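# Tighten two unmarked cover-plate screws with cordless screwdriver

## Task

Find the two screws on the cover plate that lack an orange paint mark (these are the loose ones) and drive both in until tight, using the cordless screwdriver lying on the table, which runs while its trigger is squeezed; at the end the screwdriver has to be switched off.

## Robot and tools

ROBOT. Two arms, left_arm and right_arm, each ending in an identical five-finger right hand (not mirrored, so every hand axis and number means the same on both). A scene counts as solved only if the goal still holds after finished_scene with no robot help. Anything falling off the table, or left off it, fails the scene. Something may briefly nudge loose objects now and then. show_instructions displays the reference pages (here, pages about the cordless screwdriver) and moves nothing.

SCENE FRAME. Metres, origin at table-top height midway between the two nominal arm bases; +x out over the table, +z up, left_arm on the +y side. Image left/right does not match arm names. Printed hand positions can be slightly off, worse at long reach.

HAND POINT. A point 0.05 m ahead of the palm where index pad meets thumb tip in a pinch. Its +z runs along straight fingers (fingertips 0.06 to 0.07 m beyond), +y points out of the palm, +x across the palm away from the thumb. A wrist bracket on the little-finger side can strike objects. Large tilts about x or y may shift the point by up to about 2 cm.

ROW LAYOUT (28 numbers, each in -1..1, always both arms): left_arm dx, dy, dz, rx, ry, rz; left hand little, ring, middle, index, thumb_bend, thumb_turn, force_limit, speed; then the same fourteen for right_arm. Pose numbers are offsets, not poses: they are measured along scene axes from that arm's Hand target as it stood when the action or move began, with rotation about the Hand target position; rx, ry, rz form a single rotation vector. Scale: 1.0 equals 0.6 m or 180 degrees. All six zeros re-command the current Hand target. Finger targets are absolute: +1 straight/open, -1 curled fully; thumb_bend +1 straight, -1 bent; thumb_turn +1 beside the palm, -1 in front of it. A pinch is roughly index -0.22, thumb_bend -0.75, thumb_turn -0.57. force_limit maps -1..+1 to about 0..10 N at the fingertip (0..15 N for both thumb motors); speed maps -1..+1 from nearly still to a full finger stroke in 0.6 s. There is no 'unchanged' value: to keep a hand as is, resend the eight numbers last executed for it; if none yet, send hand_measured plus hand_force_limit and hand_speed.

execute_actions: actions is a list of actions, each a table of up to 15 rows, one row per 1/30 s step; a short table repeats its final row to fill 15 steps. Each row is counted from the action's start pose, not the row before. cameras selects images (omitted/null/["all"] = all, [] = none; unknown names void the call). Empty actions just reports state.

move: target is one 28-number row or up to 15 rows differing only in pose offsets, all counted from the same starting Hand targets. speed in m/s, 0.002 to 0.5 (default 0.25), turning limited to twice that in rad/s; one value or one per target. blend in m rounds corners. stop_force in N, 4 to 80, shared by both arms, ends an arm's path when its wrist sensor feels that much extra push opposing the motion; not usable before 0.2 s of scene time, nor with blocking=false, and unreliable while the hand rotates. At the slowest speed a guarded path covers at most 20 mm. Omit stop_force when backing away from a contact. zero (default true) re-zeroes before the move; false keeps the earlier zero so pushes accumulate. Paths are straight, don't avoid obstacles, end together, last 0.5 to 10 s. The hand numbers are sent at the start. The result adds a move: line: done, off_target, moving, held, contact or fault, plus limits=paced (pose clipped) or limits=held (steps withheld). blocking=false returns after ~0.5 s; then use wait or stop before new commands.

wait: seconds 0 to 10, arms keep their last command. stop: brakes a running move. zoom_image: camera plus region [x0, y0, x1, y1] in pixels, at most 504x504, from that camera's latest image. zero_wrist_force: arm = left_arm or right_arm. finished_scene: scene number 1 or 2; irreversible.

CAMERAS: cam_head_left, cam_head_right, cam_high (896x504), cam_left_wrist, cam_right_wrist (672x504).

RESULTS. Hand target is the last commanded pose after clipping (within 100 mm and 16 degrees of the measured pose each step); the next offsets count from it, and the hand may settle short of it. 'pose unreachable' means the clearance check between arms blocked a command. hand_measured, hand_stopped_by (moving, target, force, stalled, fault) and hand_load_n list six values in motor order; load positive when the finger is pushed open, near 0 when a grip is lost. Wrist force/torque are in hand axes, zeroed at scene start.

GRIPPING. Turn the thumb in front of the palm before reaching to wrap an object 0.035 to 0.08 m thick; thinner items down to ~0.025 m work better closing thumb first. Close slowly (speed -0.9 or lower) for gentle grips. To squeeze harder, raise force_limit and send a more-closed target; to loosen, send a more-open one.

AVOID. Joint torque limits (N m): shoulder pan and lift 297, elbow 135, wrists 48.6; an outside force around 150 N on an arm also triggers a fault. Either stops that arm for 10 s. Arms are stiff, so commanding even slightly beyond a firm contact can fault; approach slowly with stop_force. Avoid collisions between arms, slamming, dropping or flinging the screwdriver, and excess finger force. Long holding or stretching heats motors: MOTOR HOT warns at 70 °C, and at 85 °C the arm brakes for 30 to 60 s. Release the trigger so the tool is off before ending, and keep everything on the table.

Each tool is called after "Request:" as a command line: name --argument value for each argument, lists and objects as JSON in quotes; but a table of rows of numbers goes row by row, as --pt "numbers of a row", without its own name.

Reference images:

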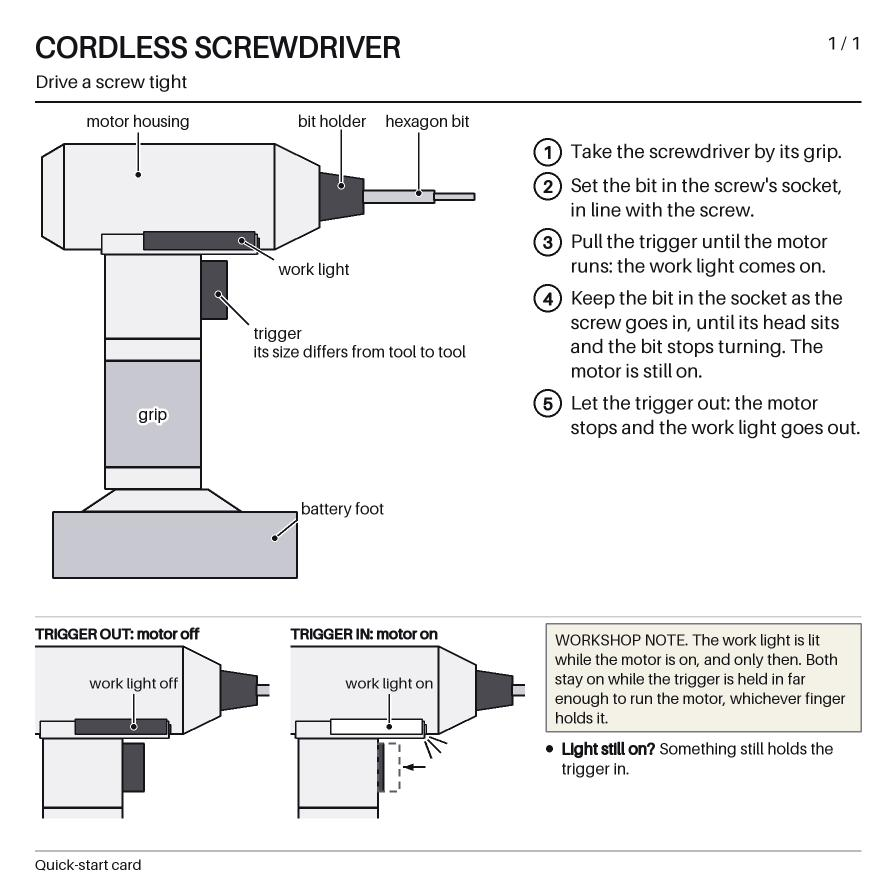

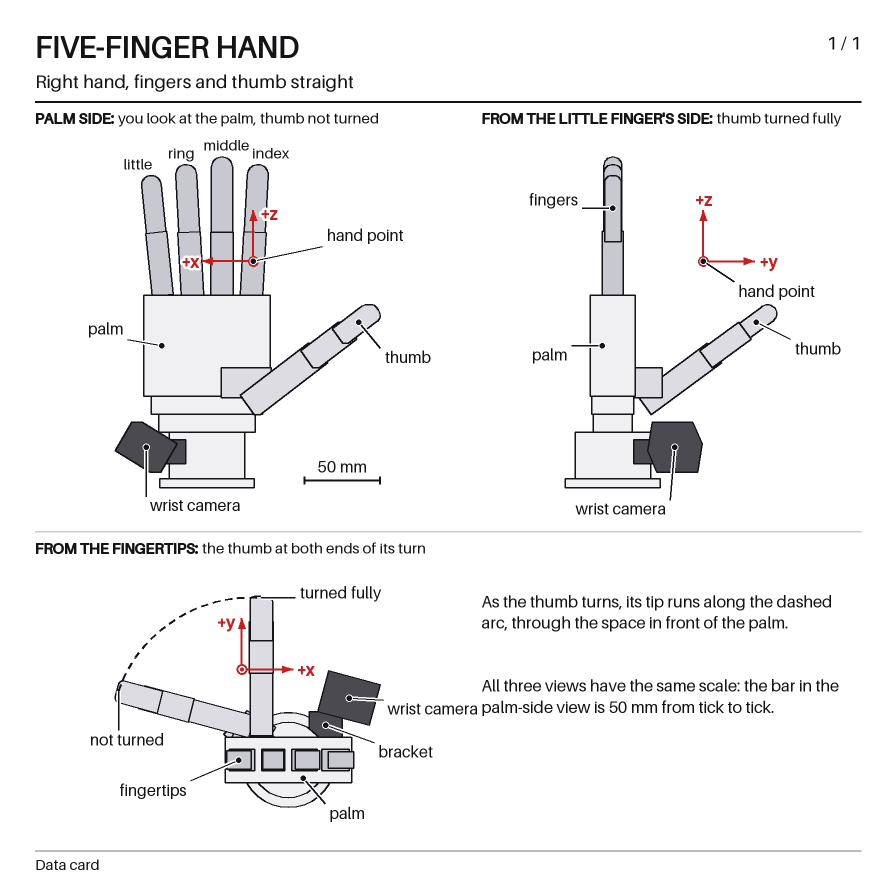

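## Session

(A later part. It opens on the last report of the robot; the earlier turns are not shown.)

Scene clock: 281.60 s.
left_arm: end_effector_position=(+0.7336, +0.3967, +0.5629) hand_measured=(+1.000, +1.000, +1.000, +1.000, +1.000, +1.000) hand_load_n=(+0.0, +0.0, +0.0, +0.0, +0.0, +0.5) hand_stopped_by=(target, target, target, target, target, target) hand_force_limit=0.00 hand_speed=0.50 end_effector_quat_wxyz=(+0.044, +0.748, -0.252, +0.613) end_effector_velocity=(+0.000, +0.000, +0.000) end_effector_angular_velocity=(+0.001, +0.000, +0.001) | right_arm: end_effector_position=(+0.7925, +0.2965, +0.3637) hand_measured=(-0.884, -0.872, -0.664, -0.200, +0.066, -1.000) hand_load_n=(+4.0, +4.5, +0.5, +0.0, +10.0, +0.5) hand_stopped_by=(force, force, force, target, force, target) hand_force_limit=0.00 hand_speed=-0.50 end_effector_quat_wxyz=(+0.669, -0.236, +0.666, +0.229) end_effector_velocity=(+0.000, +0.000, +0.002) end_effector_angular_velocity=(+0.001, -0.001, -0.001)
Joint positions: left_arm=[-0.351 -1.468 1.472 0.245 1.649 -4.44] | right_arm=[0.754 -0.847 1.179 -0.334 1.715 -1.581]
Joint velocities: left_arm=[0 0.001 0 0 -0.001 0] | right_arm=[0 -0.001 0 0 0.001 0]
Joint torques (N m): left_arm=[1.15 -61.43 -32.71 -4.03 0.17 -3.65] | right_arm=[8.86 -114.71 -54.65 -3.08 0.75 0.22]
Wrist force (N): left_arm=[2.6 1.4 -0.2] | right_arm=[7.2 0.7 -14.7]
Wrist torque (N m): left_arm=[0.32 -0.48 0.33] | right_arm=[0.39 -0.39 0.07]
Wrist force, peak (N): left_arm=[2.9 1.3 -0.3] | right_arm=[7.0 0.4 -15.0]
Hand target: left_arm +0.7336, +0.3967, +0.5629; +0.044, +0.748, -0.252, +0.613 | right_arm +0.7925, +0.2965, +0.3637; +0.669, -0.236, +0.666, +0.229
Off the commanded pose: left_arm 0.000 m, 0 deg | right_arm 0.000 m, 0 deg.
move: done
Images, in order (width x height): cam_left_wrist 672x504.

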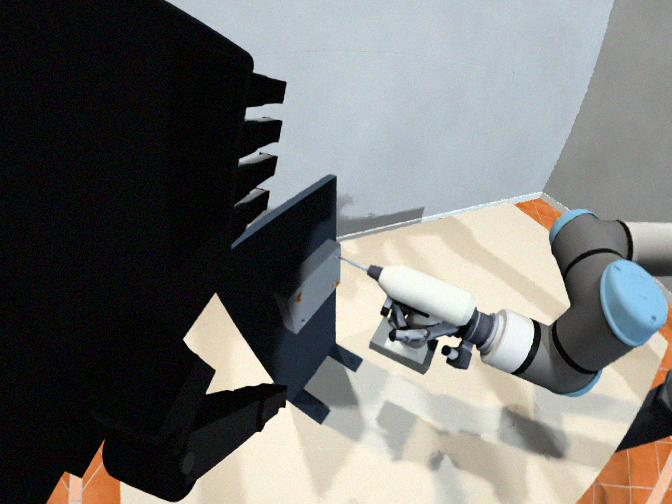

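Request:
execute_actions --actions '[[[0,0,0,0,0,0,1,1,1,1,1,1,0,0.5,0,0,0,0,0,0,-0.98,-0.98,-1,-0.95,-0.98,-1,0.0,-0.8]],[[0,0,0,0,0,0,1,1,1,1,1,1,0,0.5,0,0,0,0,0,0,-0.98,-0.98,-1,-0.95,-0.98,-1,0.0,-0.8]]]' --cameras '[]'

Request:
move --pt "0 0 0 0 0 0 1 1 1 1 1 1 0 0.5 0.00096 -0.00137 0.00167 0 0 0 -0.98 -0.98 -1 -0.95 -0.98 -1 0.0 -0.8" --pt "0 0 0 0 0 0 1 1 1 1 1 1 0 0.5 0.00192 -0.00274 0.00167 0 0 0 -0.98 -0.98 -1 -0.95 -0.98 -1 0.0 -0.8" --speed 0.004 --cameras '[]'

Request:
move --target '[0,0,0,0,0,0,1,1,1,1,1,1,0,0.5,0,0,0.00167,0,0,0,-0.98,-0.98,-1,-0.95,-0.98,-1,0.0,-0.8]' --speed 0.004 --cameras '["cam_left_wrist"]'

Request:
zoom_image --camera "cam_left_wrist" --region '[325, 237, 367, 273]'

Scene clock: 285.00 s.
left_arm: end_effector_position=(+0.7336, +0.3967, +0.5629) hand_measured=(+1.000, +1.000, +1.000, +1.000, +1.000, +1.000) hand_load_n=(+0.0, +0.0, +0.0, +0.0, +0.0, +0.0) hand_stopped_by=(target, target, target, target, target, target) hand_force_limit=0.00 hand_speed=0.50 end_effector_quat_wxyz=(+0.044, +0.748, -0.252, +0.613) end_effector_velocity=(+0.000, +0.000, +0.000) end_effector_angular_velocity=(+0.000, +0.000, -0.001) | right_arm: end_effector_position=(+0.7925, +0.2965, +0.3637) hand_measured=(-0.884, -0.872, -0.664, -0.764, +0.066, -1.000) hand_load_n=(+4.0, +4.5, +0.5, +5.0, +10.0, +1.0) hand_stopped_by=(force, force, force, force, force, target) hand_force_limit=0.00 hand_speed=-0.80 end_effector_quat_wxyz=(+0.669, -0.236, +0.666, +0.229) end_effector_velocity=(+0.000, +0.000, +0.000) end_effector_angular_velocity=(+0.000, +0.000, +0.000)
Joint positions: left_arm=[-0.351 -1.468 1.472 0.245 1.649 -4.44] | right_arm=[0.754 -0.847 1.179 -0.334 1.715 -1.581]
Joint velocities: left_arm=[0 0 0 0 0.001 0] | right_arm=[0 0 0 0 0 0]
Joint torques (N m): left_arm=[8.54 -59.63 -37.97 -4.22 -2.04 -3.48] | right_arm=[6.44 -115.09 -54.35 -4.09 0.58 -0.1]
Wrist force (N): left_arm=[2.6 1.0 -0.3] | right_arm=[6.9 1.5 -13.1]
Wrist torque (N m): left_arm=[0.27 -0.49 0.31] | right_arm=[0.14 -0.44 0.01]
Wrist force, peak (N): left_arm=[3.0 1.3 -0.7] | right_arm=[7.4 0.4 -15.0]
Hand target: left_arm +0.7336, +0.3967, +0.5629; +0.044, +0.748, -0.252, +0.613 | right_arm +0.7925, +0.2965, +0.3637; +0.669, -0.236, +0.666, +0.229
Off the commanded pose: left_arm 0.000 m, 0 deg | right_arm 0.000 m, 0 deg.
No camera images: "cameras" was empty.

Scene clock: 285.83 s.
left_arm: end_effector_position=(+0.7336, +0.3967, +0.5629) hand_measured=(+1.000, +1.000, +1.000, +1.000, +1.000, +1.000) hand_load_n=(+0.0, +0.0, +0.0, +0.0, +0.0, +0.0) hand_stopped_by=(target, target, target, target, target, target) hand_force_limit=0.00 hand_speed=0.50 end_effector_quat_wxyz=(+0.044, +0.748, -0.252, +0.613) end_effector_velocity=(+0.000, -0.001, -0.001) end_effector_angular_velocity=(+0.002, -0.001, -0.002) | right_arm: end_effector_position=(+0.7937, +0.2948, +0.3647) hand_measured=(-0.884, -0.872, -0.664, -0.764, +0.066, -1.000) hand_load_n=(+3.0, +4.0, +0.5, +5.5, +10.0, +2.0) hand_stopped_by=(force, force, force, force, force, target) hand_force_limit=0.00 hand_speed=-0.80 end_effector_quat_wxyz=(+0.669, -0.236, +0.666, +0.229) end_effector_velocity=(+0.000, +0.000, -0.002) end_effector_angular_velocity=(-0.002, +0.001, +0.000)
Joint positions: left_arm=[-0.351 -1.468 1.472 0.245 1.649 -4.44] | right_arm=[0.751 -0.849 1.181 -0.333 1.713 -1.581]
Joint velocities: left_arm=[-0.001 0.001 0 -0.001 0.001 0.002] | right_arm=[0 0.001 0 0.001 0 0]
Joint torques (N m): left_arm=[6.52 -59.61 -38.14 -4.99 -1.77 -2.98] | right_arm=[-7.32 -119.94 -42.61 -6.65 -0.84 0.35]
Wrist force (N): left_arm=[2.5 0.9 -0.5] | right_arm=[6.8 -0.2 -1.7]
Wrist torque (N m): left_arm=[0.27 -0.46 0.30] | right_arm=[-0.11 -0.02 0.04]
Wrist force, peak (N): left_arm=[2.8 1.2 -0.1] | right_arm=[7.2 1.3 -13.0]
Hand target: left_arm +0.7336, +0.3967, +0.5629; +0.044, +0.748, -0.252, +0.613 | right_arm +0.7937, +0.2948, +0.3647; +0.669, -0.236, +0.666, +0.229
Off the commanded pose: left_arm 0.000 m, 0 deg | right_arm 0.000 m, 0 deg.
move: done
No camera images: "cameras" was empty.

Scene clock: 286.53 s.
left_arm: end_effector_position=(+0.7336, +0.3967, +0.5629) hand_measured=(+1.000, +1.000, +1.000, +1.000, +1.000, +1.000) hand_load_n=(+0.0, +0.0, +0.0, +0.0, +0.0, +0.0) hand_stopped_by=(target, target, target, target, target, target) hand_force_limit=0.00 hand_speed=0.50 end_effector_quat_wxyz=(+0.044, +0.748, -0.252, +0.613) end_effector_velocity=(+0.000, +0.000, +0.000) end_effector_angular_velocity=(+0.000, +0.000, +0.001) | right_arm: end_effector_position=(+0.7937, +0.2948, +0.3657) hand_measured=(-0.884, -0.872, -0.664, -0.764, +0.066, -1.000) hand_load_n=(+3.0, +4.0, +1.0, +5.0, +9.5, +2.0) hand_stopped_by=(force, force, force, force, force, target) hand_force_limit=0.00 hand_speed=-0.80 end_effector_quat_wxyz=(+0.669, -0.236, +0.666, +0.229) end_effector_velocity=(+0.000, +0.000, +0.000) end_effector_angular_velocity=(+0.000, +0.000, +0.000)
Joint positions: left_arm=[-0.351 -1.468 1.472 0.245 1.649 -4.44] | right_arm=[0.751 -0.849 1.18 -0.332 1.713 -1.581]
Joint velocities: left_arm=[0 0 0 0 -0.001 0] | right_arm=[0 0 0 0 0 0]
Joint torques (N m): left_arm=[8.05 -61.51 -40.32 -4.04 -1.69 -2.78] | right_arm=[8.1 -121.13 -52.23 -2.06 0.85 0.81]
Wrist force (N): left_arm=[2.5 1.0 -0.6] | right_arm=[7.1 0.2 -1.2]
Wrist torque (N m): left_arm=[0.29 -0.45 0.30] | right_arm=[-0.08 -0.08 0.06]
Wrist force, peak (N): left_arm=[2.8 1.3 -0.3] | right_arm=[7.4 -0.1 -1.6]
Hand target: left_arm +0.7336, +0.3967, +0.5629; +0.044, +0.748, -0.252, +0.613 | right_arm +0.7937, +0.2948, +0.3657; +0.669, -0.236, +0.666, +0.229
Off the commanded pose: left_arm 0.000 m, 0 deg | right_arm 0.000 m, 0 deg.
move: done
Images, in order (width x height): cam_left_wrist 672x504.

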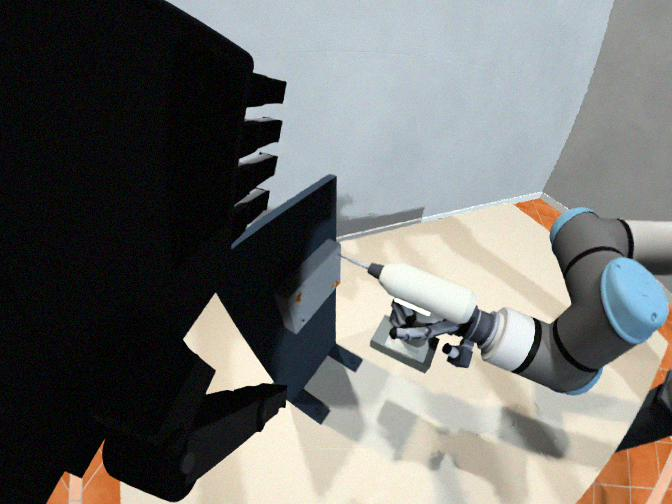

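Scaled by 12.000 from the camera's 672x504 image, which has a finer 960x720 frame.

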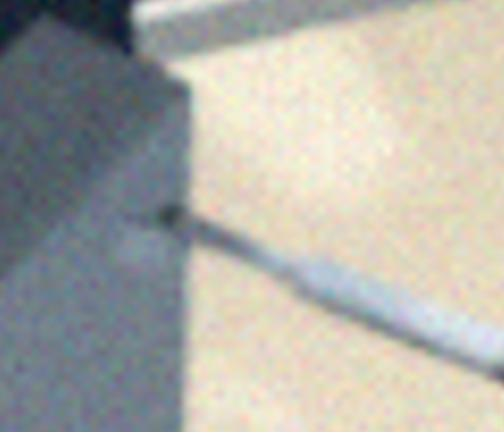

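Request:
move --target '[0,0,0,0,0,0,1,1,1,1,1,1,0,0.5,0.0137,0.0096,0,0,0,0,-0.98,-0.98,-1,-0.95,-0.98,-1,0.0,-0.8]' --speed 0.004 --stop_force 6 --cameras '["cam_left_wrist"]'

Request:
zoom_image --camera "cam_left_wrist" --region '[325, 237, 367, 273]'

Scene clock: 288.70 s.
left_arm: end_effector_position=(+0.7336, +0.3967, +0.5629) hand_measured=(+1.000, +1.000, +1.000, +1.000, +1.000, +1.000) hand_load_n=(+0.0, +0.0, +0.0, +0.0, +0.0, +0.0) hand_stopped_by=(target, target, target, target, target, target) hand_force_limit=0.00 hand_speed=0.50 end_effector_quat_wxyz=(+0.044, +0.748, -0.252, +0.613) end_effector_velocity=(+0.000, +0.000, +0.000) end_effector_angular_velocity=(-0.003, +0.001, +0.001) | right_arm: end_effector_position=(+0.7968, +0.2970, +0.3657) hand_measured=(-0.884, -0.872, -0.664, -0.764, +0.066, -1.000) hand_load_n=(+3.5, +4.5, +0.5, +5.5, +10.0, +1.5) hand_stopped_by=(force, force, force, force, force, target) hand_force_limit=0.00 hand_speed=-0.80 end_effector_quat_wxyz=(+0.669, -0.236, +0.666, +0.229) end_effector_velocity=(+0.000, +0.000, -0.001) end_effector_angular_velocity=(-0.001, +0.000, +0.000)
Joint positions: left_arm=[-0.351 -1.468 1.472 0.245 1.649 -4.44] | right_arm=[0.751 -0.843 1.169 -0.327 1.712 -1.581]
Joint velocities: left_arm=[0 0 0 0 0 -0.003] | right_arm=[0 0 0 0 0 0]
Joint torques (N m): left_arm=[5.52 -60.02 -42.53 -4.49 -1.45 -2.88] | right_arm=[-6.89 -122.45 -42.4 -6.29 1.3 1.82]
Wrist force (N): left_arm=[2.4 1.0 -0.3] | right_arm=[6.4 1.0 -3.7]
Wrist torque (N m): left_arm=[0.27 -0.45 0.30] | right_arm=[0.03 -0.15 0.04]
Wrist force, peak (N): left_arm=[3.0 1.2 -0.6] | right_arm=[5.0 1.3 -8.8]
Hand target: left_arm +0.7336, +0.3967, +0.5629; +0.044, +0.748, -0.252, +0.613 | right_arm +0.7968, +0.2970, +0.3657; +0.669, -0.236, +0.666, +0.229
Off the commanded pose: left_arm 0.000 m, 0 deg | right_arm 0.006 m, 0 deg.
move: contact (right_arm)
Images, in order (width x height): cam_left_wrist 672x504.

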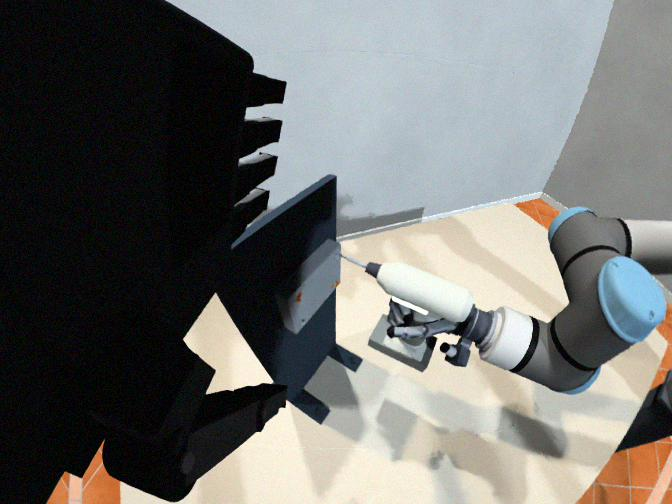

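Scaled by 12.000 from the camera's 672x504 image, which has a finer 960x720 frame.

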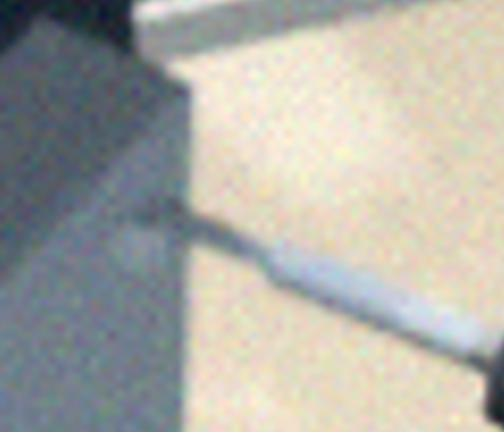

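Request:
move --target '[0,0,0,0,0,0,1,1,1,1,1,1,0,0.5,0,0,-0.00167,0,0,0,-0.98,-0.98,-1,-0.95,-0.98,-1,0.0,-0.8]' --speed 0.004 --cameras '[]'

Scene clock: 289.53 s.
left_arm: end_effector_position=(+0.7336, +0.3967, +0.5629) hand_measured=(+1.000, +1.000, +1.000, +1.000, +1.000, +1.000) hand_load_n=(+0.0, +0.0, +0.0, +0.0, +0.0, +0.0) hand_stopped_by=(target, target, target, target, target, target) hand_force_limit=0.00 hand_speed=0.50 end_effector_quat_wxyz=(+0.044, +0.748, -0.252, +0.613) end_effector_velocity=(+0.000, +0.001, +0.000) end_effector_angular_velocity=(+0.000, -0.001, +0.001) | right_arm: end_effector_position=(+0.7968, +0.2970, +0.3647) hand_measured=(-0.884, -0.872, -0.664, -0.764, +0.066, -1.000) hand_load_n=(+3.5, +4.5, +0.5, +5.0, +9.5, +1.0) hand_stopped_by=(force, force, force, force, force, target) hand_force_limit=0.00 hand_speed=-0.80 end_effector_quat_wxyz=(+0.669, -0.236, +0.666, +0.229) end_effector_velocity=(+0.000, +0.000, -0.001) end_effector_angular_velocity=(-0.001, +0.001, +0.000)
Joint positions: left_arm=[-0.351 -1.468 1.472 0.245 1.649 -4.44] | right_arm=[0.751 -0.843 1.17 -0.329 1.712 -1.581]
Joint velocities: left_arm=[0.001 0 0 -0.001 0 0.001] | right_arm=[0 0 0 0.002 0.001 0]
Joint torques (N m): left_arm=[9.87 -61.77 -43.29 -4.46 -2.51 -3.07] | right_arm=[2.27 -103.21 -42.38 -6.22 1.45 1.92]
Wrist force (N): left_arm=[2.5 1.4 -0.5] | right_arm=[6.3 -0.1 -4.1]
Wrist torque (N m): left_arm=[0.35 -0.46 0.32] | right_arm=[-0.09 -0.21 0.01]
Wrist force, peak (N): left_arm=[3.1 1.0 -0.6] | right_arm=[6.3 -0.1 -4.1]
Hand target: left_arm +0.7336, +0.3967, +0.5629; +0.044, +0.748, -0.252, +0.613 | right_arm +0.7968, +0.2970, +0.3647; +0.669, -0.236, +0.666, +0.229
Off the commanded pose: left_arm 0.000 m, 0 deg | right_arm 0.000 m, 0 deg.
move: done
No camera images: "cameras" was empty.

Request:
move --target '[0,0,0,0,0,0,1,1,1,1,1,1,0,0.5,-0.00137,-0.00096,0,0,0,0,-0.98,-0.98,-1,-0.2,-0.98,-1,0.0,-0.5]' --speed 0.01 --cameras '[]'

Request:
move --target '[0,0,0,0,0,0,1,1,1,1,1,1,0,0.5,-0.0115,0.0164,0,0,0,0,-0.98,-0.98,-1,-0.2,-0.98,-1,0.0,-0.5]' --speed 0.005 --stop_force 4 --cameras '["cam_left_wrist","cam_high"]'

Request:
zoom_image --camera "cam_left_wrist" --region '[325, 237, 367, 273]'

Request:
zoom_image --camera "cam_high" --region '[440, 170, 464, 194]'

Scene clock: 291.33 s.
left_arm: end_effector_position=(+0.7336, +0.3967, +0.5629) hand_measured=(+1.000, +1.000, +1.000, +1.000, +1.000, +1.000) hand_load_n=(+0.0, +0.0, +0.0, +0.0, +0.0, +0.0) hand_stopped_by=(target, target, target, target, target, target) hand_force_limit=0.00 hand_speed=0.50 end_effector_quat_wxyz=(+0.044, +0.748, -0.252, +0.613) end_effector_velocity=(-0.001, +0.000, +0.001) end_effector_angular_velocity=(+0.000, +0.000, -0.001) | right_arm: end_effector_position=(+0.7959, +0.2964, +0.3647) hand_measured=(-0.884, -0.872, -0.664, -0.200, +0.066, -1.000) hand_load_n=(+4.0, +5.0, +1.5, +0.0, +9.0, +2.0) hand_stopped_by=(force, force, force, target, force, target) hand_force_limit=0.00 hand_speed=-0.50 end_effector_quat_wxyz=(+0.669, -0.236, +0.666, +0.229) end_effector_velocity=(+0.000, +0.000, +0.001) end_effector_angular_velocity=(+0.000, +0.000, +0.000)
Joint positions: left_arm=[-0.351 -1.468 1.472 0.245 1.649 -4.44] | right_arm=[0.751 -0.844 1.173 -0.33 1.712 -1.581]
Joint velocities: left_arm=[0 -0.001 0 0.001 0 0] | right_arm=[0 -0.001 0 0.001 0 0]
Joint torques (N m): left_arm=[6.11 -59.89 -46.12 -4.12 -2.02 -2.86] | right_arm=[16.14 -118.23 -48.92 -5.64 1.38 1.7]
Wrist force (N): left_arm=[2.8 1.1 -0.3] | right_arm=[6.6 -1.1 -1.5]
Wrist torque (N m): left_arm=[0.28 -0.51 0.32] | right_arm=[0.13 -0.04 0.10]
Wrist force, peak (N): left_arm=[3.1 1.0 -0.6] | right_arm=[6.4 0.9 -4.3]
Hand target: left_arm +0.7336, +0.3967, +0.5629; +0.044, +0.748, -0.252, +0.613 | right_arm +0.7959, +0.2964, +0.3647; +0.669, -0.236, +0.666, +0.229
Off the commanded pose: left_arm 0.000 m, 0 deg | right_arm 0.000 m, 0 deg.
move: done
No camera images: "cameras" was empty.

Scene clock: 292.87 s.
left_arm: end_effector_position=(+0.7336, +0.3967, +0.5629) hand_measured=(+1.000, +1.000, +1.000, +1.000, +1.000, +1.000) hand_load_n=(+0.0, +0.0, +0.0, +0.0, +0.0, +0.0) hand_stopped_by=(target, target, target, target, target, target) hand_force_limit=0.00 hand_speed=0.50 end_effector_quat_wxyz=(+0.044, +0.748, -0.252, +0.613) end_effector_velocity=(+0.000, +0.000, +0.000) end_effector_angular_velocity=(+0.001, +0.000, +0.000) | right_arm: end_effector_position=(+0.7951, +0.2976, +0.3648) hand_measured=(-0.884, -0.872, -0.664, -0.200, +0.066, -1.000) hand_load_n=(+4.0, +5.0, +1.0, +0.0, +9.5, +3.0) hand_stopped_by=(force, force, force, target, force, target) hand_force_limit=0.00 hand_speed=-0.50 end_effector_quat_wxyz=(+0.669, -0.236, +0.666, +0.229) end_effector_velocity=(+0.000, +0.000, +0.000) end_effector_angular_velocity=(+0.000, -0.001, +0.000)
Joint positions: left_arm=[-0.351 -1.468 1.472 0.245 1.649 -4.44] | right_arm=[0.752 -0.843 1.171 -0.329 1.714 -1.581]
Joint velocities: left_arm=[0 0 0 0 0 0.001] | right_arm=[0 0 0 -0.001 0 0]
Joint torques (N m): left_arm=[11.49 -57.25 -48.9 -3.9 -1.55 -1.79] | right_arm=[-11.1 -121.95 -42.37 -6.23 -2.47 1.53]
Wrist force (N): left_arm=[2.2 0.8 -0.6] | right_arm=[6.4 -3.8 -2.4]
Wrist torque (N m): left_arm=[0.26 -0.42 0.28] | right_arm=[0.37 -0.10 0.17]
Wrist force, peak (N): left_arm=[2.9 1.2 -0.3] | right_arm=[7.5 -4.6 -2.8]
Hand target: left_arm +0.7336, +0.3967, +0.5629; +0.044, +0.748, -0.252, +0.613 | right_arm +0.7951, +0.2976, +0.3648; +0.669, -0.236, +0.666, +0.229
Off the commanded pose: left_arm 0.000 m, 0 deg | right_arm 0.011 m, 0 deg.
move: contact (right_arm)
Images, in order (width x height): cam_high 896x504, cam_left_wrist 672x504.

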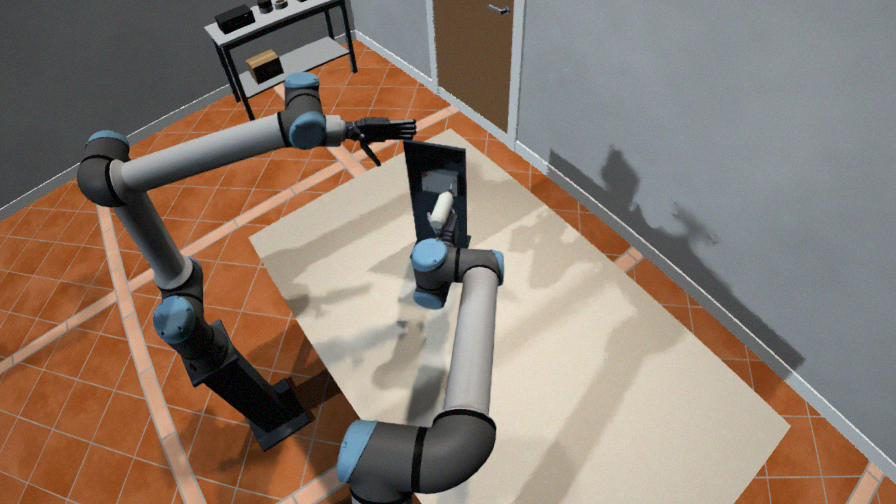

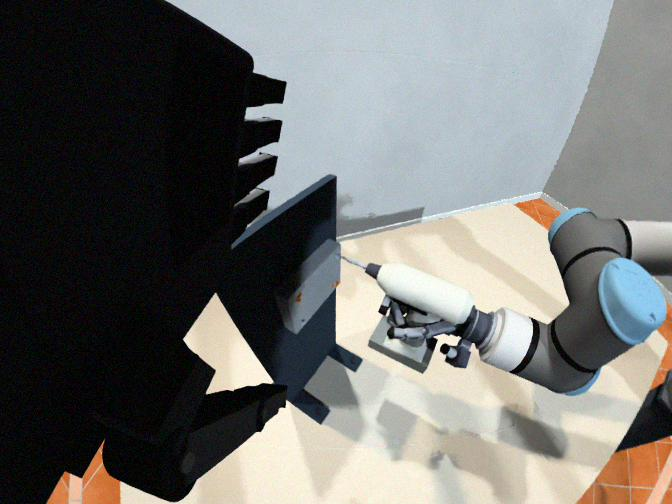

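Scaled by 12.000 from the camera's 672x504 image, which has a finer 960x720 frame.

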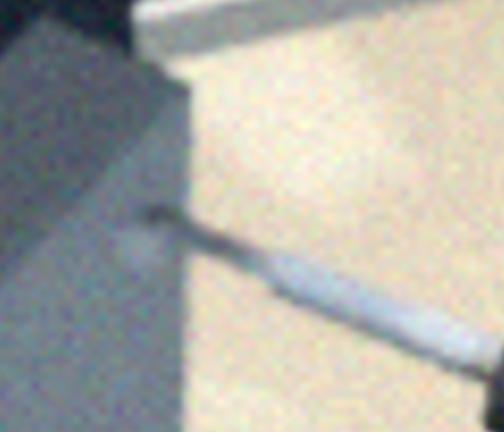

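Scaled by 21.000.

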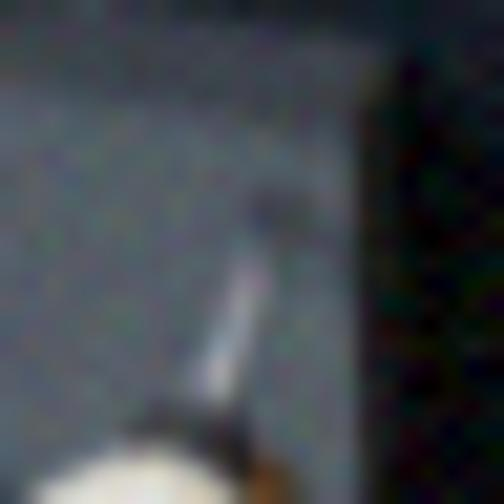

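Request:
move --target '[0,0,0,0,0,0,1,1,1,1,1,1,0,0.5,0.0096,-0.0137,0,0,0,0,-0.98,-0.98,-1,-0.2,-0.98,-1,0.0,-0.5]' --speed 0.005 --stop_force 5 --cameras '["cam_left_wrist","cam_high"]'

Request:
zoom_image --camera "cam_left_wrist" --region '[325, 237, 367, 273]'

Request:
zoom_image --camera "cam_high" --region '[440, 170, 464, 194]'

Scene clock: 295.77 s.
left_arm: end_effector_position=(+0.7336, +0.3967, +0.5629) hand_measured=(+1.000, +1.000, +1.000, +1.000, +1.000, +1.000) hand_load_n=(+0.0, +0.0, +0.0, +0.0, +0.0, +0.0) hand_stopped_by=(target, target, target, target, target, target) hand_force_limit=0.00 hand_speed=0.50 end_effector_quat_wxyz=(+0.044, +0.748, -0.252, +0.613) end_effector_velocity=(+0.000, +0.000, +0.000) end_effector_angular_velocity=(+0.000, -0.001, +0.000) | right_arm: end_effector_position=(+0.8009, +0.2894, +0.3648) hand_measured=(-0.884, -0.872, -0.664, -0.200, +0.066, -1.000) hand_load_n=(+3.5, +5.5, +1.5, +0.0, +8.5, +2.5) hand_stopped_by=(force, force, force, target, force, target) hand_force_limit=0.00 hand_speed=-0.50 end_effector_quat_wxyz=(+0.669, -0.236, +0.666, +0.229) end_effector_velocity=(+0.000, +0.000, -0.002) end_effector_angular_velocity=(-0.001, +0.001, +0.000)
Joint positions: left_arm=[-0.351 -1.468 1.472 0.245 1.649 -4.44] | right_arm=[0.742 -0.85 1.183 -0.334 1.704 -1.581]
Joint velocities: left_arm=[0 0 0 0 0 0.001] | right_arm=[0 0.001 0 0 0 0]
Joint torques (N m): left_arm=[10.23 -54.1 -53.03 -3.36 -1.47 -2.65] | right_arm=[0.99 -113.55 -50.37 -5.17 0.88 2.17]
Wrist force (N): left_arm=[2.7 0.9 -0.7] | right_arm=[7.0 0.3 -1.4]
Wrist torque (N m): left_arm=[0.28 -0.48 0.31] | right_arm=[-0.05 -0.06 0.07]
Wrist force, peak (N): left_arm=[3.0 1.3 0.0] | right_arm=[6.7 -3.9 -2.1]
Hand target: left_arm +0.7336, +0.3967, +0.5629; +0.044, +0.748, -0.252, +0.613 | right_arm +0.8008, +0.2894, +0.3648; +0.669, -0.236, +0.666, +0.229
Off the commanded pose: left_arm 0.000 m, 0 deg | right_arm 0.000 m, 0 deg.
move: done
Images, in order (width x height): cam_high 896x504, cam_left_wrist 672x504.

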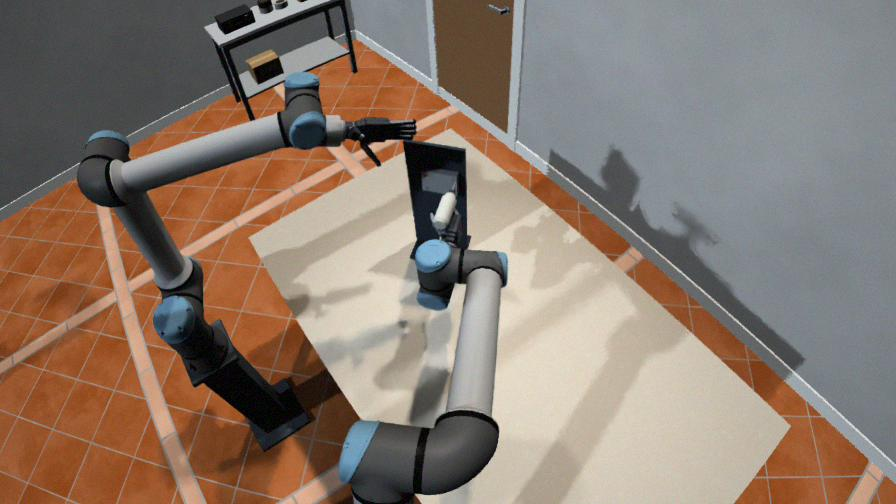

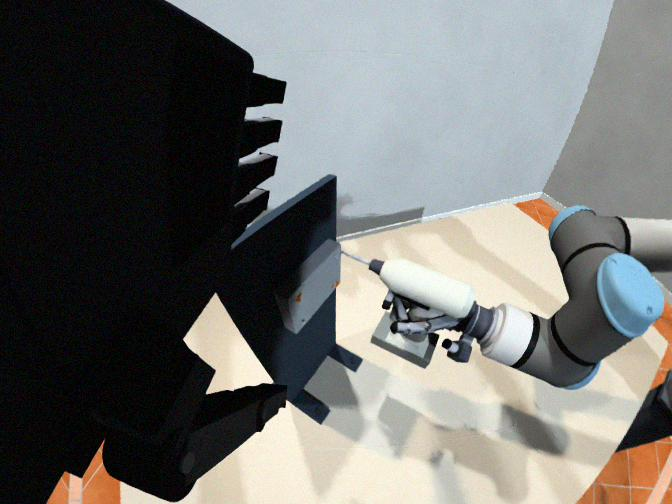

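Scaled by 12.000 from the camera's 672x504 image, which has a finer 960x720 frame.

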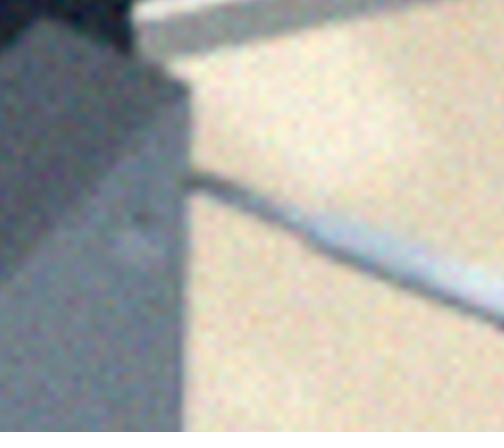

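Scaled by 21.000.

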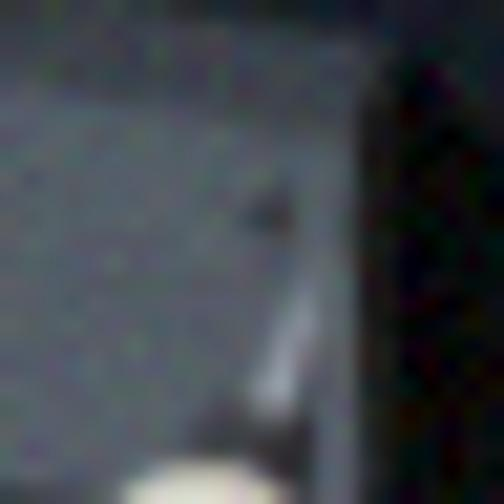

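Request:
move --pt "0 0 0 0 0 0 1 1 1 1 1 1 0 0.5 0 0 0.02 0 0 0 -0.98 -0.98 -1 -0.2 -0.98 -1 0.0 -0.5" --pt "0 0 0 0 0 0 1 1 1 1 1 1 0 0.5 -0.0129 0.0184 0.02 0 0 0 -0.98 -0.98 -1 -0.2 -0.98 -1 0.0 -0.5" --speed 0.02 --cameras '[]'

Request:
move --target '[0,0,0,0,0,0,1,1,1,1,1,1,0,0.5,0,0,-0.02,0,0,0,-0.98,-0.98,-1,-0.2,-0.98,-1,0.0,-0.5]' --speed 0.005 --stop_force 4 --cameras '["cam_left_wrist"]'

Request:
zoom_image --camera "cam_left_wrist" --region '[325, 237, 367, 273]'

Scene clock: 299.50 s.
left_arm: end_effector_position=(+0.7336, +0.3967, +0.5629) hand_measured=(+1.000, +1.000, +1.000, +1.000, +1.000, +1.000) hand_load_n=(+0.0, +0.0, +0.0, +0.0, +0.0, +0.0) hand_stopped_by=(target, target, target, target, target, target) hand_force_limit=0.00 hand_speed=0.50 end_effector_quat_wxyz=(+0.044, +0.748, -0.252, +0.613) end_effector_velocity=(+0.000, +0.001, +0.000) end_effector_angular_velocity=(+0.000, +0.001, +0.000) | right_arm: end_effector_position=(+0.7930, +0.3006, +0.3768) hand_measured=(-0.884, -0.872, -0.664, -0.200, +0.066, -1.000) hand_load_n=(+4.0, +5.5, +1.5, +0.0, +8.5, +2.5) hand_stopped_by=(force, force, force, target, force, target) hand_force_limit=0.00 hand_speed=-0.50 end_effector_quat_wxyz=(+0.669, -0.236, +0.666, +0.229) end_effector_velocity=(+0.000, +0.000, -0.001) end_effector_angular_velocity=(-0.001, +0.001, +0.001)
Joint positions: left_arm=[-0.351 -1.468 1.472 0.245 1.649 -4.44] | right_arm=[0.756 -0.848 1.157 -0.31 1.718 -1.581]
Joint velocities: left_arm=[0.001 0 0 0.001 0 0] | right_arm=[0 0 0.001 0.001 -0.001 0]
Joint torques (N m): left_arm=[5.68 -54.85 -53.47 -3.8 -1.95 -2.11] | right_arm=[-12 -117.39 -43.59 -2.86 -0.08 -0.51]
Wrist force (N): left_arm=[2.6 0.9 -0.4] | right_arm=[7.2 0.1 -1.6]
Wrist torque (N m): left_arm=[0.26 -0.48 0.31] | right_arm=[-0.07 -0.07 0.07]
Wrist force, peak (N): left_arm=[3.1 1.1 -0.6] | right_arm=[8.1 0.1 -1.8]
Hand target: left_arm +0.7336, +0.3967, +0.5629; +0.044, +0.748, -0.252, +0.613 | right_arm +0.7931, +0.3005, +0.3768; +0.669, -0.236, +0.666, +0.229
Off the commanded pose: left_arm 0.000 m, 0 deg | right_arm 0.000 m, 0 deg.
move: done
No camera images: "cameras" was empty.

Scene clock: 302.20 s.
left_arm: end_effector_position=(+0.7336, +0.3967, +0.5629) hand_measured=(+1.000, +1.000, +1.000, +1.000, +1.000, +1.000) hand_load_n=(+0.0, +0.0, +0.0, +0.0, +0.0, +0.0) hand_stopped_by=(target, target, target, target, target, target) hand_force_limit=0.00 hand_speed=0.50 end_effector_quat_wxyz=(+0.044, +0.748, -0.252, +0.613) end_effector_velocity=(+0.000, +0.000, +0.000) end_effector_angular_velocity=(-0.001, -0.001, +0.000) | right_arm: end_effector_position=(+0.7931, +0.3005, +0.3693) hand_measured=(-0.884, -0.872, -0.664, -0.200, +0.066, -1.000) hand_load_n=(+5.5, +6.0, +1.5, +0.0, +8.5, +2.0) hand_stopped_by=(force, force, force, target, force, target) hand_force_limit=0.00 hand_speed=-0.50 end_effector_quat_wxyz=(+0.669, -0.236, +0.666, +0.229) end_effector_velocity=(+0.000, +0.000, +0.001) end_effector_angular_velocity=(+0.001, -0.001, +0.000)
Joint positions: left_arm=[-0.351 -1.468 1.472 0.245 1.649 -4.44] | right_arm=[0.756 -0.844 1.164 -0.321 1.718 -1.581]
Joint velocities: left_arm=[0 0 0 -0.001 0 0] | right_arm=[0 -0.001 0 0 0 0]
Joint torques (N m): left_arm=[6.51 -50.63 -53.27 -3.48 -1.82 -2.33] | right_arm=[-8.72 -118.94 -49.07 -0.71 -0.76 -0.74]
Wrist force (N): left_arm=[2.8 1.2 -0.8] | right_arm=[3.3 -0.9 -1.1]
Wrist torque (N m): left_arm=[0.33 -0.50 0.33] | right_arm=[0.02 -0.38 -0.01]
Wrist force, peak (N): left_arm=[2.9 1.3 -0.6] | right_arm=[7.3 0.1 -1.8]
Hand target: left_arm +0.7336, +0.3967, +0.5629; +0.044, +0.748, -0.252, +0.613 | right_arm +0.7931, +0.3005, +0.3693; +0.669, -0.236, +0.666, +0.229
Off the commanded pose: left_arm 0.000 m, 0 deg | right_arm 0.005 m, 0 deg.
move: contact (right_arm)
Images, in order (width x height): cam_left_wrist 672x504.

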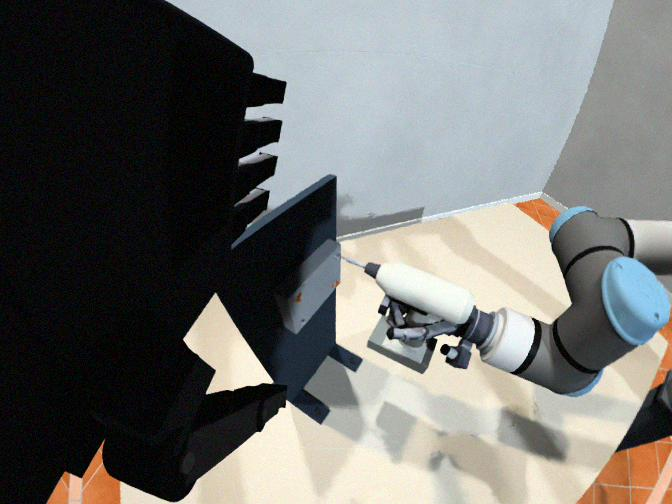

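Scaled by 12.000 from the camera's 672x504 image, which has a finer 960x720 frame.

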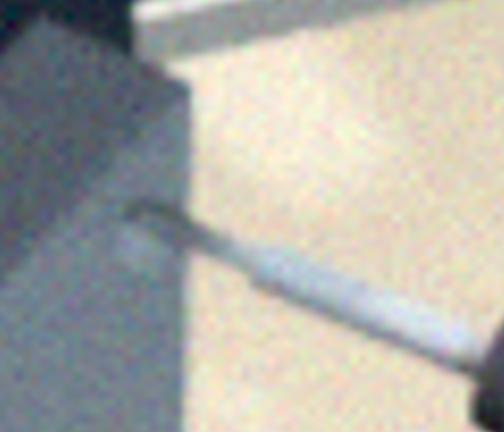

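Request:
move --pt "0 0 0 0 0 0 1 1 1 1 1 1 0 0.5 0 0 0.003 0 0 0 -0.98 -0.98 -1 -0.2 -0.98 -1 0.0 -0.5" --pt "0 0 0 0 0 0 1 1 1 1 1 1 0 0.5 -0.0109 -0.00766 0.003 0 0 0 -0.98 -0.98 -1 -0.2 -0.98 -1 0.0 -0.5" --pt "0 0 0 0 0 0 1 1 1 1 1 1 0 0.5 -0.01195 -0.00616 -0.00783 0 0 0 -0.98 -0.98 -1 -0.2 -0.98 -1 0.0 -0.5" --speed 0.02 --cameras '["cam_left_wrist","cam_high"]'

Request:
zoom_image --camera "cam_left_wrist" --region '[325, 237, 367, 273]'

Request:
zoom_image --camera "cam_high" --region '[440, 170, 464, 194]'

Scene clock: 303.63 s.
left_arm: end_effector_position=(+0.7336, +0.3967, +0.5629) hand_measured=(+1.000, +1.000, +1.000, +1.000, +1.000, +1.000) hand_load_n=(+0.0, +0.0, +0.0, +0.0, +0.0, +0.0) hand_stopped_by=(target, target, target, target, target, target) hand_force_limit=0.00 hand_speed=0.50 end_effector_quat_wxyz=(+0.044, +0.748, -0.252, +0.613) end_effector_velocity=(+0.000, +0.000, +0.000) end_effector_angular_velocity=(+0.001, -0.001, -0.001) | right_arm: end_effector_position=(+0.7859, +0.2968, +0.3645) hand_measured=(-0.884, -0.872, -0.664, -0.200, +0.066, -1.000) hand_load_n=(+5.0, +6.0, +1.5, +0.0, +8.5, +2.0) hand_stopped_by=(force, force, force, target, force, target) hand_force_limit=0.00 hand_speed=-0.50 end_effector_quat_wxyz=(+0.669, -0.236, +0.666, +0.229) end_effector_velocity=(+0.000, +0.000, +0.002) end_effector_angular_velocity=(+0.002, -0.001, +0.000)
Joint positions: left_arm=[-0.351 -1.468 1.472 0.245 1.649 -4.44] | right_arm=[0.759 -0.853 1.189 -0.337 1.72 -1.581]
Joint velocities: left_arm=[-0.001 -0.001 0 0 0 0.001] | right_arm=[0 -0.002 0 -0.001 0 0]
Joint torques (N m): left_arm=[6.24 -49.97 -53.95 -3.44 -1.84 -2.43] | right_arm=[10.34 -116.6 -49.4 -2.78 1.74 -0.81]
Wrist force (N): left_arm=[2.8 0.9 -0.8] | right_arm=[7.0 0.0 -1.4]
Wrist torque (N m): left_arm=[0.29 -0.49 0.32] | right_arm=[-0.09 -0.05 0.05]
Wrist force, peak (N): left_arm=[3.2 0.8 -0.6] | right_arm=[7.5 0.4 -1.8]
Hand target: left_arm +0.7336, +0.3967, +0.5629; +0.044, +0.748, -0.252, +0.613 | right_arm +0.7859, +0.2968, +0.3646; +0.669, -0.236, +0.666, +0.229
Off the commanded pose: left_arm 0.000 m, 0 deg | right_arm 0.000 m, 0 deg.
move: done
Images, in order (width x height): cam_high 896x504, cam_left_wrist 672x504.

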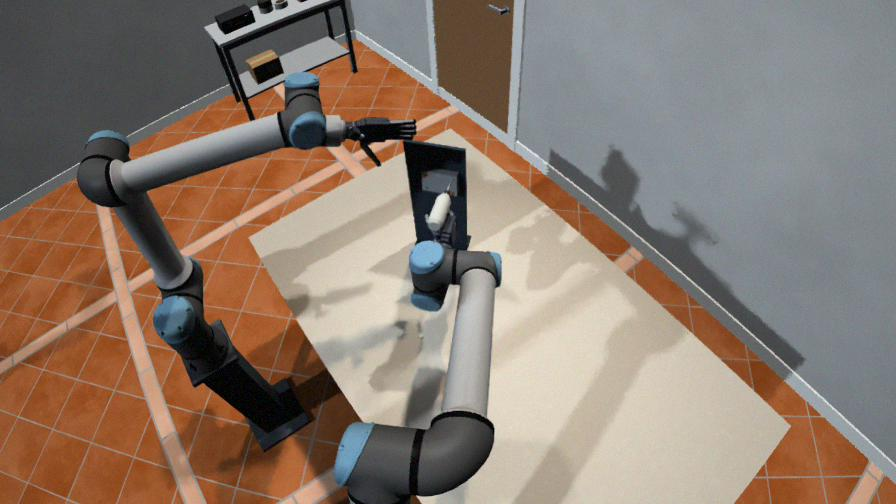

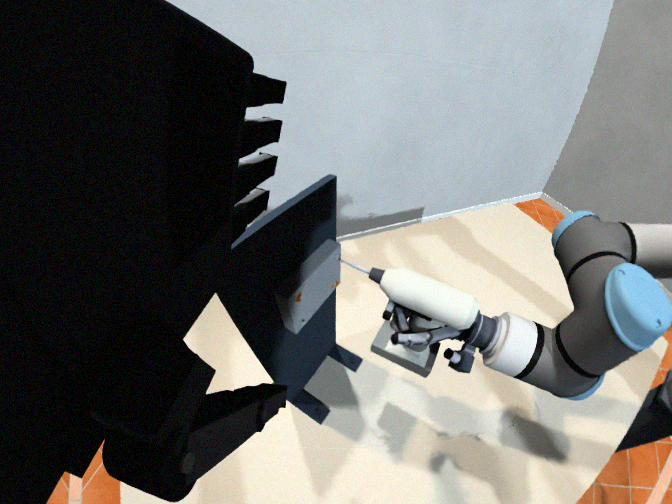

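Scaled by 12.000 from the camera's 672x504 image, which has a finer 960x720 frame.

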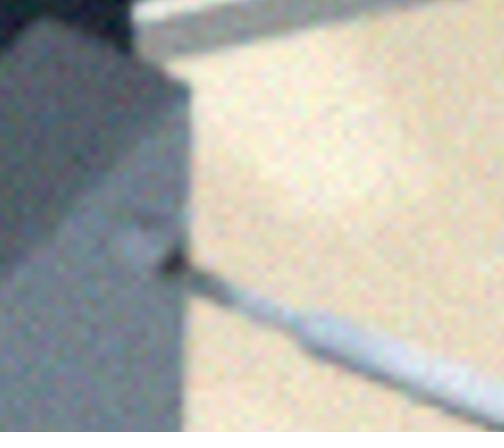

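Scaled by 21.000.

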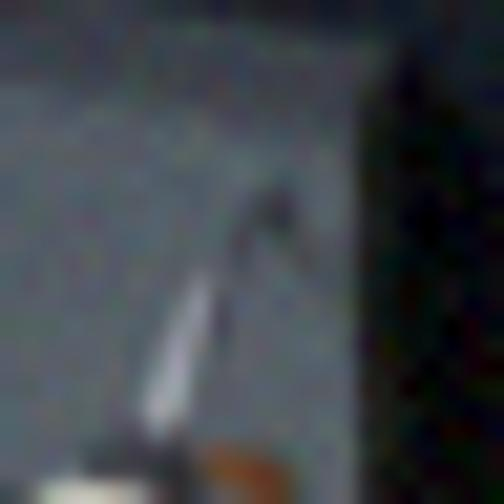

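Request:
move --target '[0,0,0,0,0,0,1,1,1,1,1,1,0,0.5,0.0205,0.01434,0,0,0,0,-0.98,-0.98,-1,-0.2,-0.98,-1,0.0,-0.5]' --speed 0.008 --stop_force 5 --cameras '["cam_left_wrist","cam_high"]'

Request:
zoom_image --camera "cam_left_wrist" --region '[325, 237, 367, 273]'

Request:
zoom_image --camera "cam_high" --region '[440, 170, 464, 194]'

Scene clock: 305.60 s.
left_arm: end_effector_position=(+0.7336, +0.3967, +0.5629) hand_measured=(+1.000, +1.000, +1.000, +1.000, +1.000, +1.000) hand_load_n=(+0.0, +0.0, +0.0, +0.0, +0.0, +0.0) hand_stopped_by=(target, target, target, target, target, target) hand_force_limit=0.00 hand_speed=0.50 end_effector_quat_wxyz=(+0.044, +0.748, -0.252, +0.613) end_effector_velocity=(+0.000, +0.001, +0.000) end_effector_angular_velocity=(+0.000, +0.000, +0.000) | right_arm: end_effector_position=(+0.7896, +0.2993, +0.3646) hand_measured=(-0.884, -0.872, -0.664, -0.200, +0.066, -1.000) hand_load_n=(+5.0, +6.0, +1.5, +0.5, +8.5, +2.0) hand_stopped_by=(force, force, force, target, force, target) hand_force_limit=0.00 hand_speed=-0.50 end_effector_quat_wxyz=(+0.669, -0.235, +0.666, +0.229) end_effector_velocity=(+0.000, +0.000, +0.000) end_effector_angular_velocity=(+0.000, +0.000, +0.000)
Joint positions: left_arm=[-0.351 -1.468 1.472 0.245 1.649 -4.44] | right_arm=[0.758 -0.846 1.176 -0.332 1.719 -1.581]
Joint velocities: left_arm=[0.001 -0.001 0 0.001 0 0] | right_arm=[0 0 0 0 -0.001 0]
Joint torques (N m): left_arm=[7.13 -49.11 -52.62 -3.83 -2.18 -2.03] | right_arm=[11.05 -122.33 -42.77 -6.47 1.46 -0.77]
Wrist force (N): left_arm=[2.9 0.8 -0.5] | right_arm=[7.0 0.3 -1.4]
Wrist torque (N m): left_arm=[0.26 -0.52 0.32] | right_arm=[-0.04 -0.06 0.06]
Wrist force, peak (N): left_arm=[3.0 1.2 -0.6] | right_arm=[8.7 0.4 -12.8]
Hand target: left_arm +0.7336, +0.3967, +0.5629; +0.044, +0.748, -0.252, +0.613 | right_arm +0.7896, +0.2993, +0.3646; +0.669, -0.236, +0.666, +0.229
Off the commanded pose: left_arm 0.000 m, 0 deg | right_arm 0.011 m, 0 deg.
move: contact (right_arm)
Images, in order (width x height): cam_high 896x504, cam_left_wrist 672x504.

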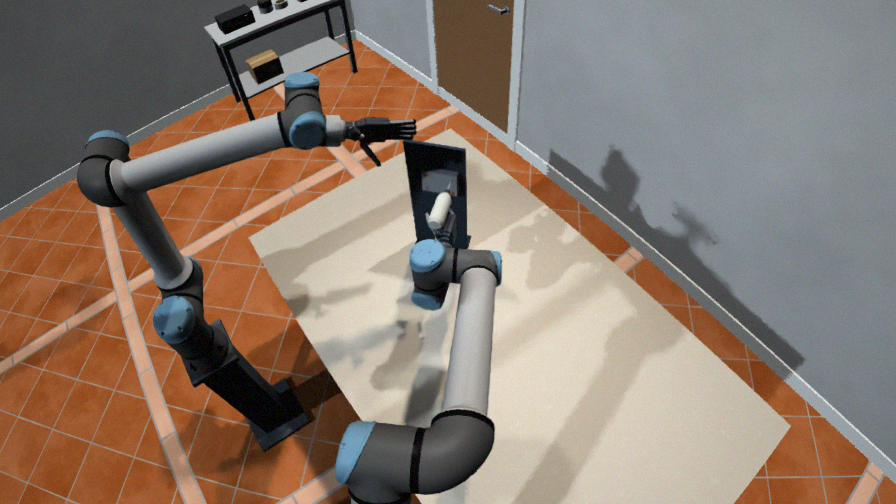

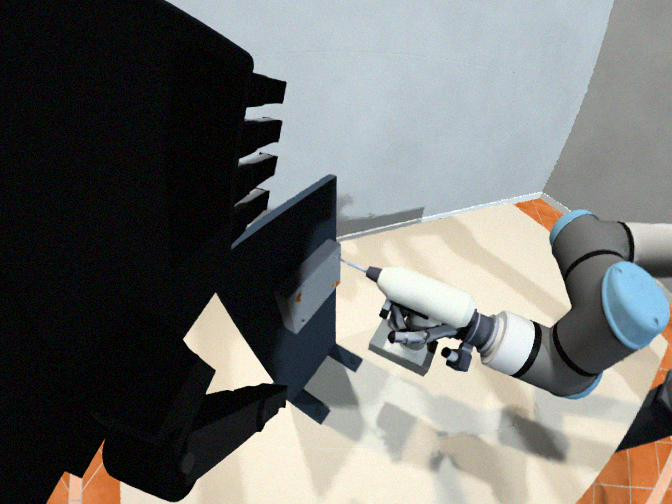

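Scaled by 12.000 from the camera's 672x504 image, which has a finer 960x720 frame.

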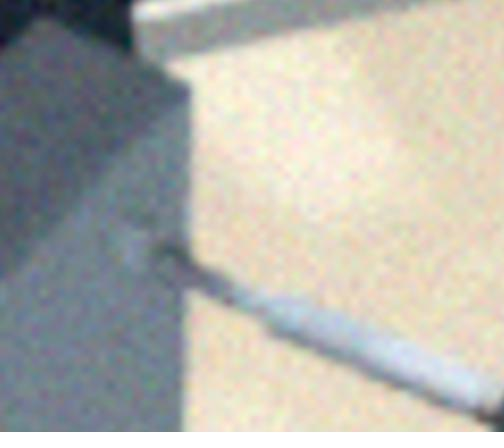

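Scaled by 21.000.

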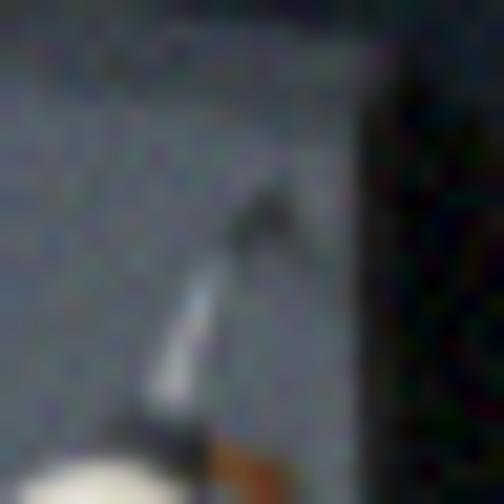

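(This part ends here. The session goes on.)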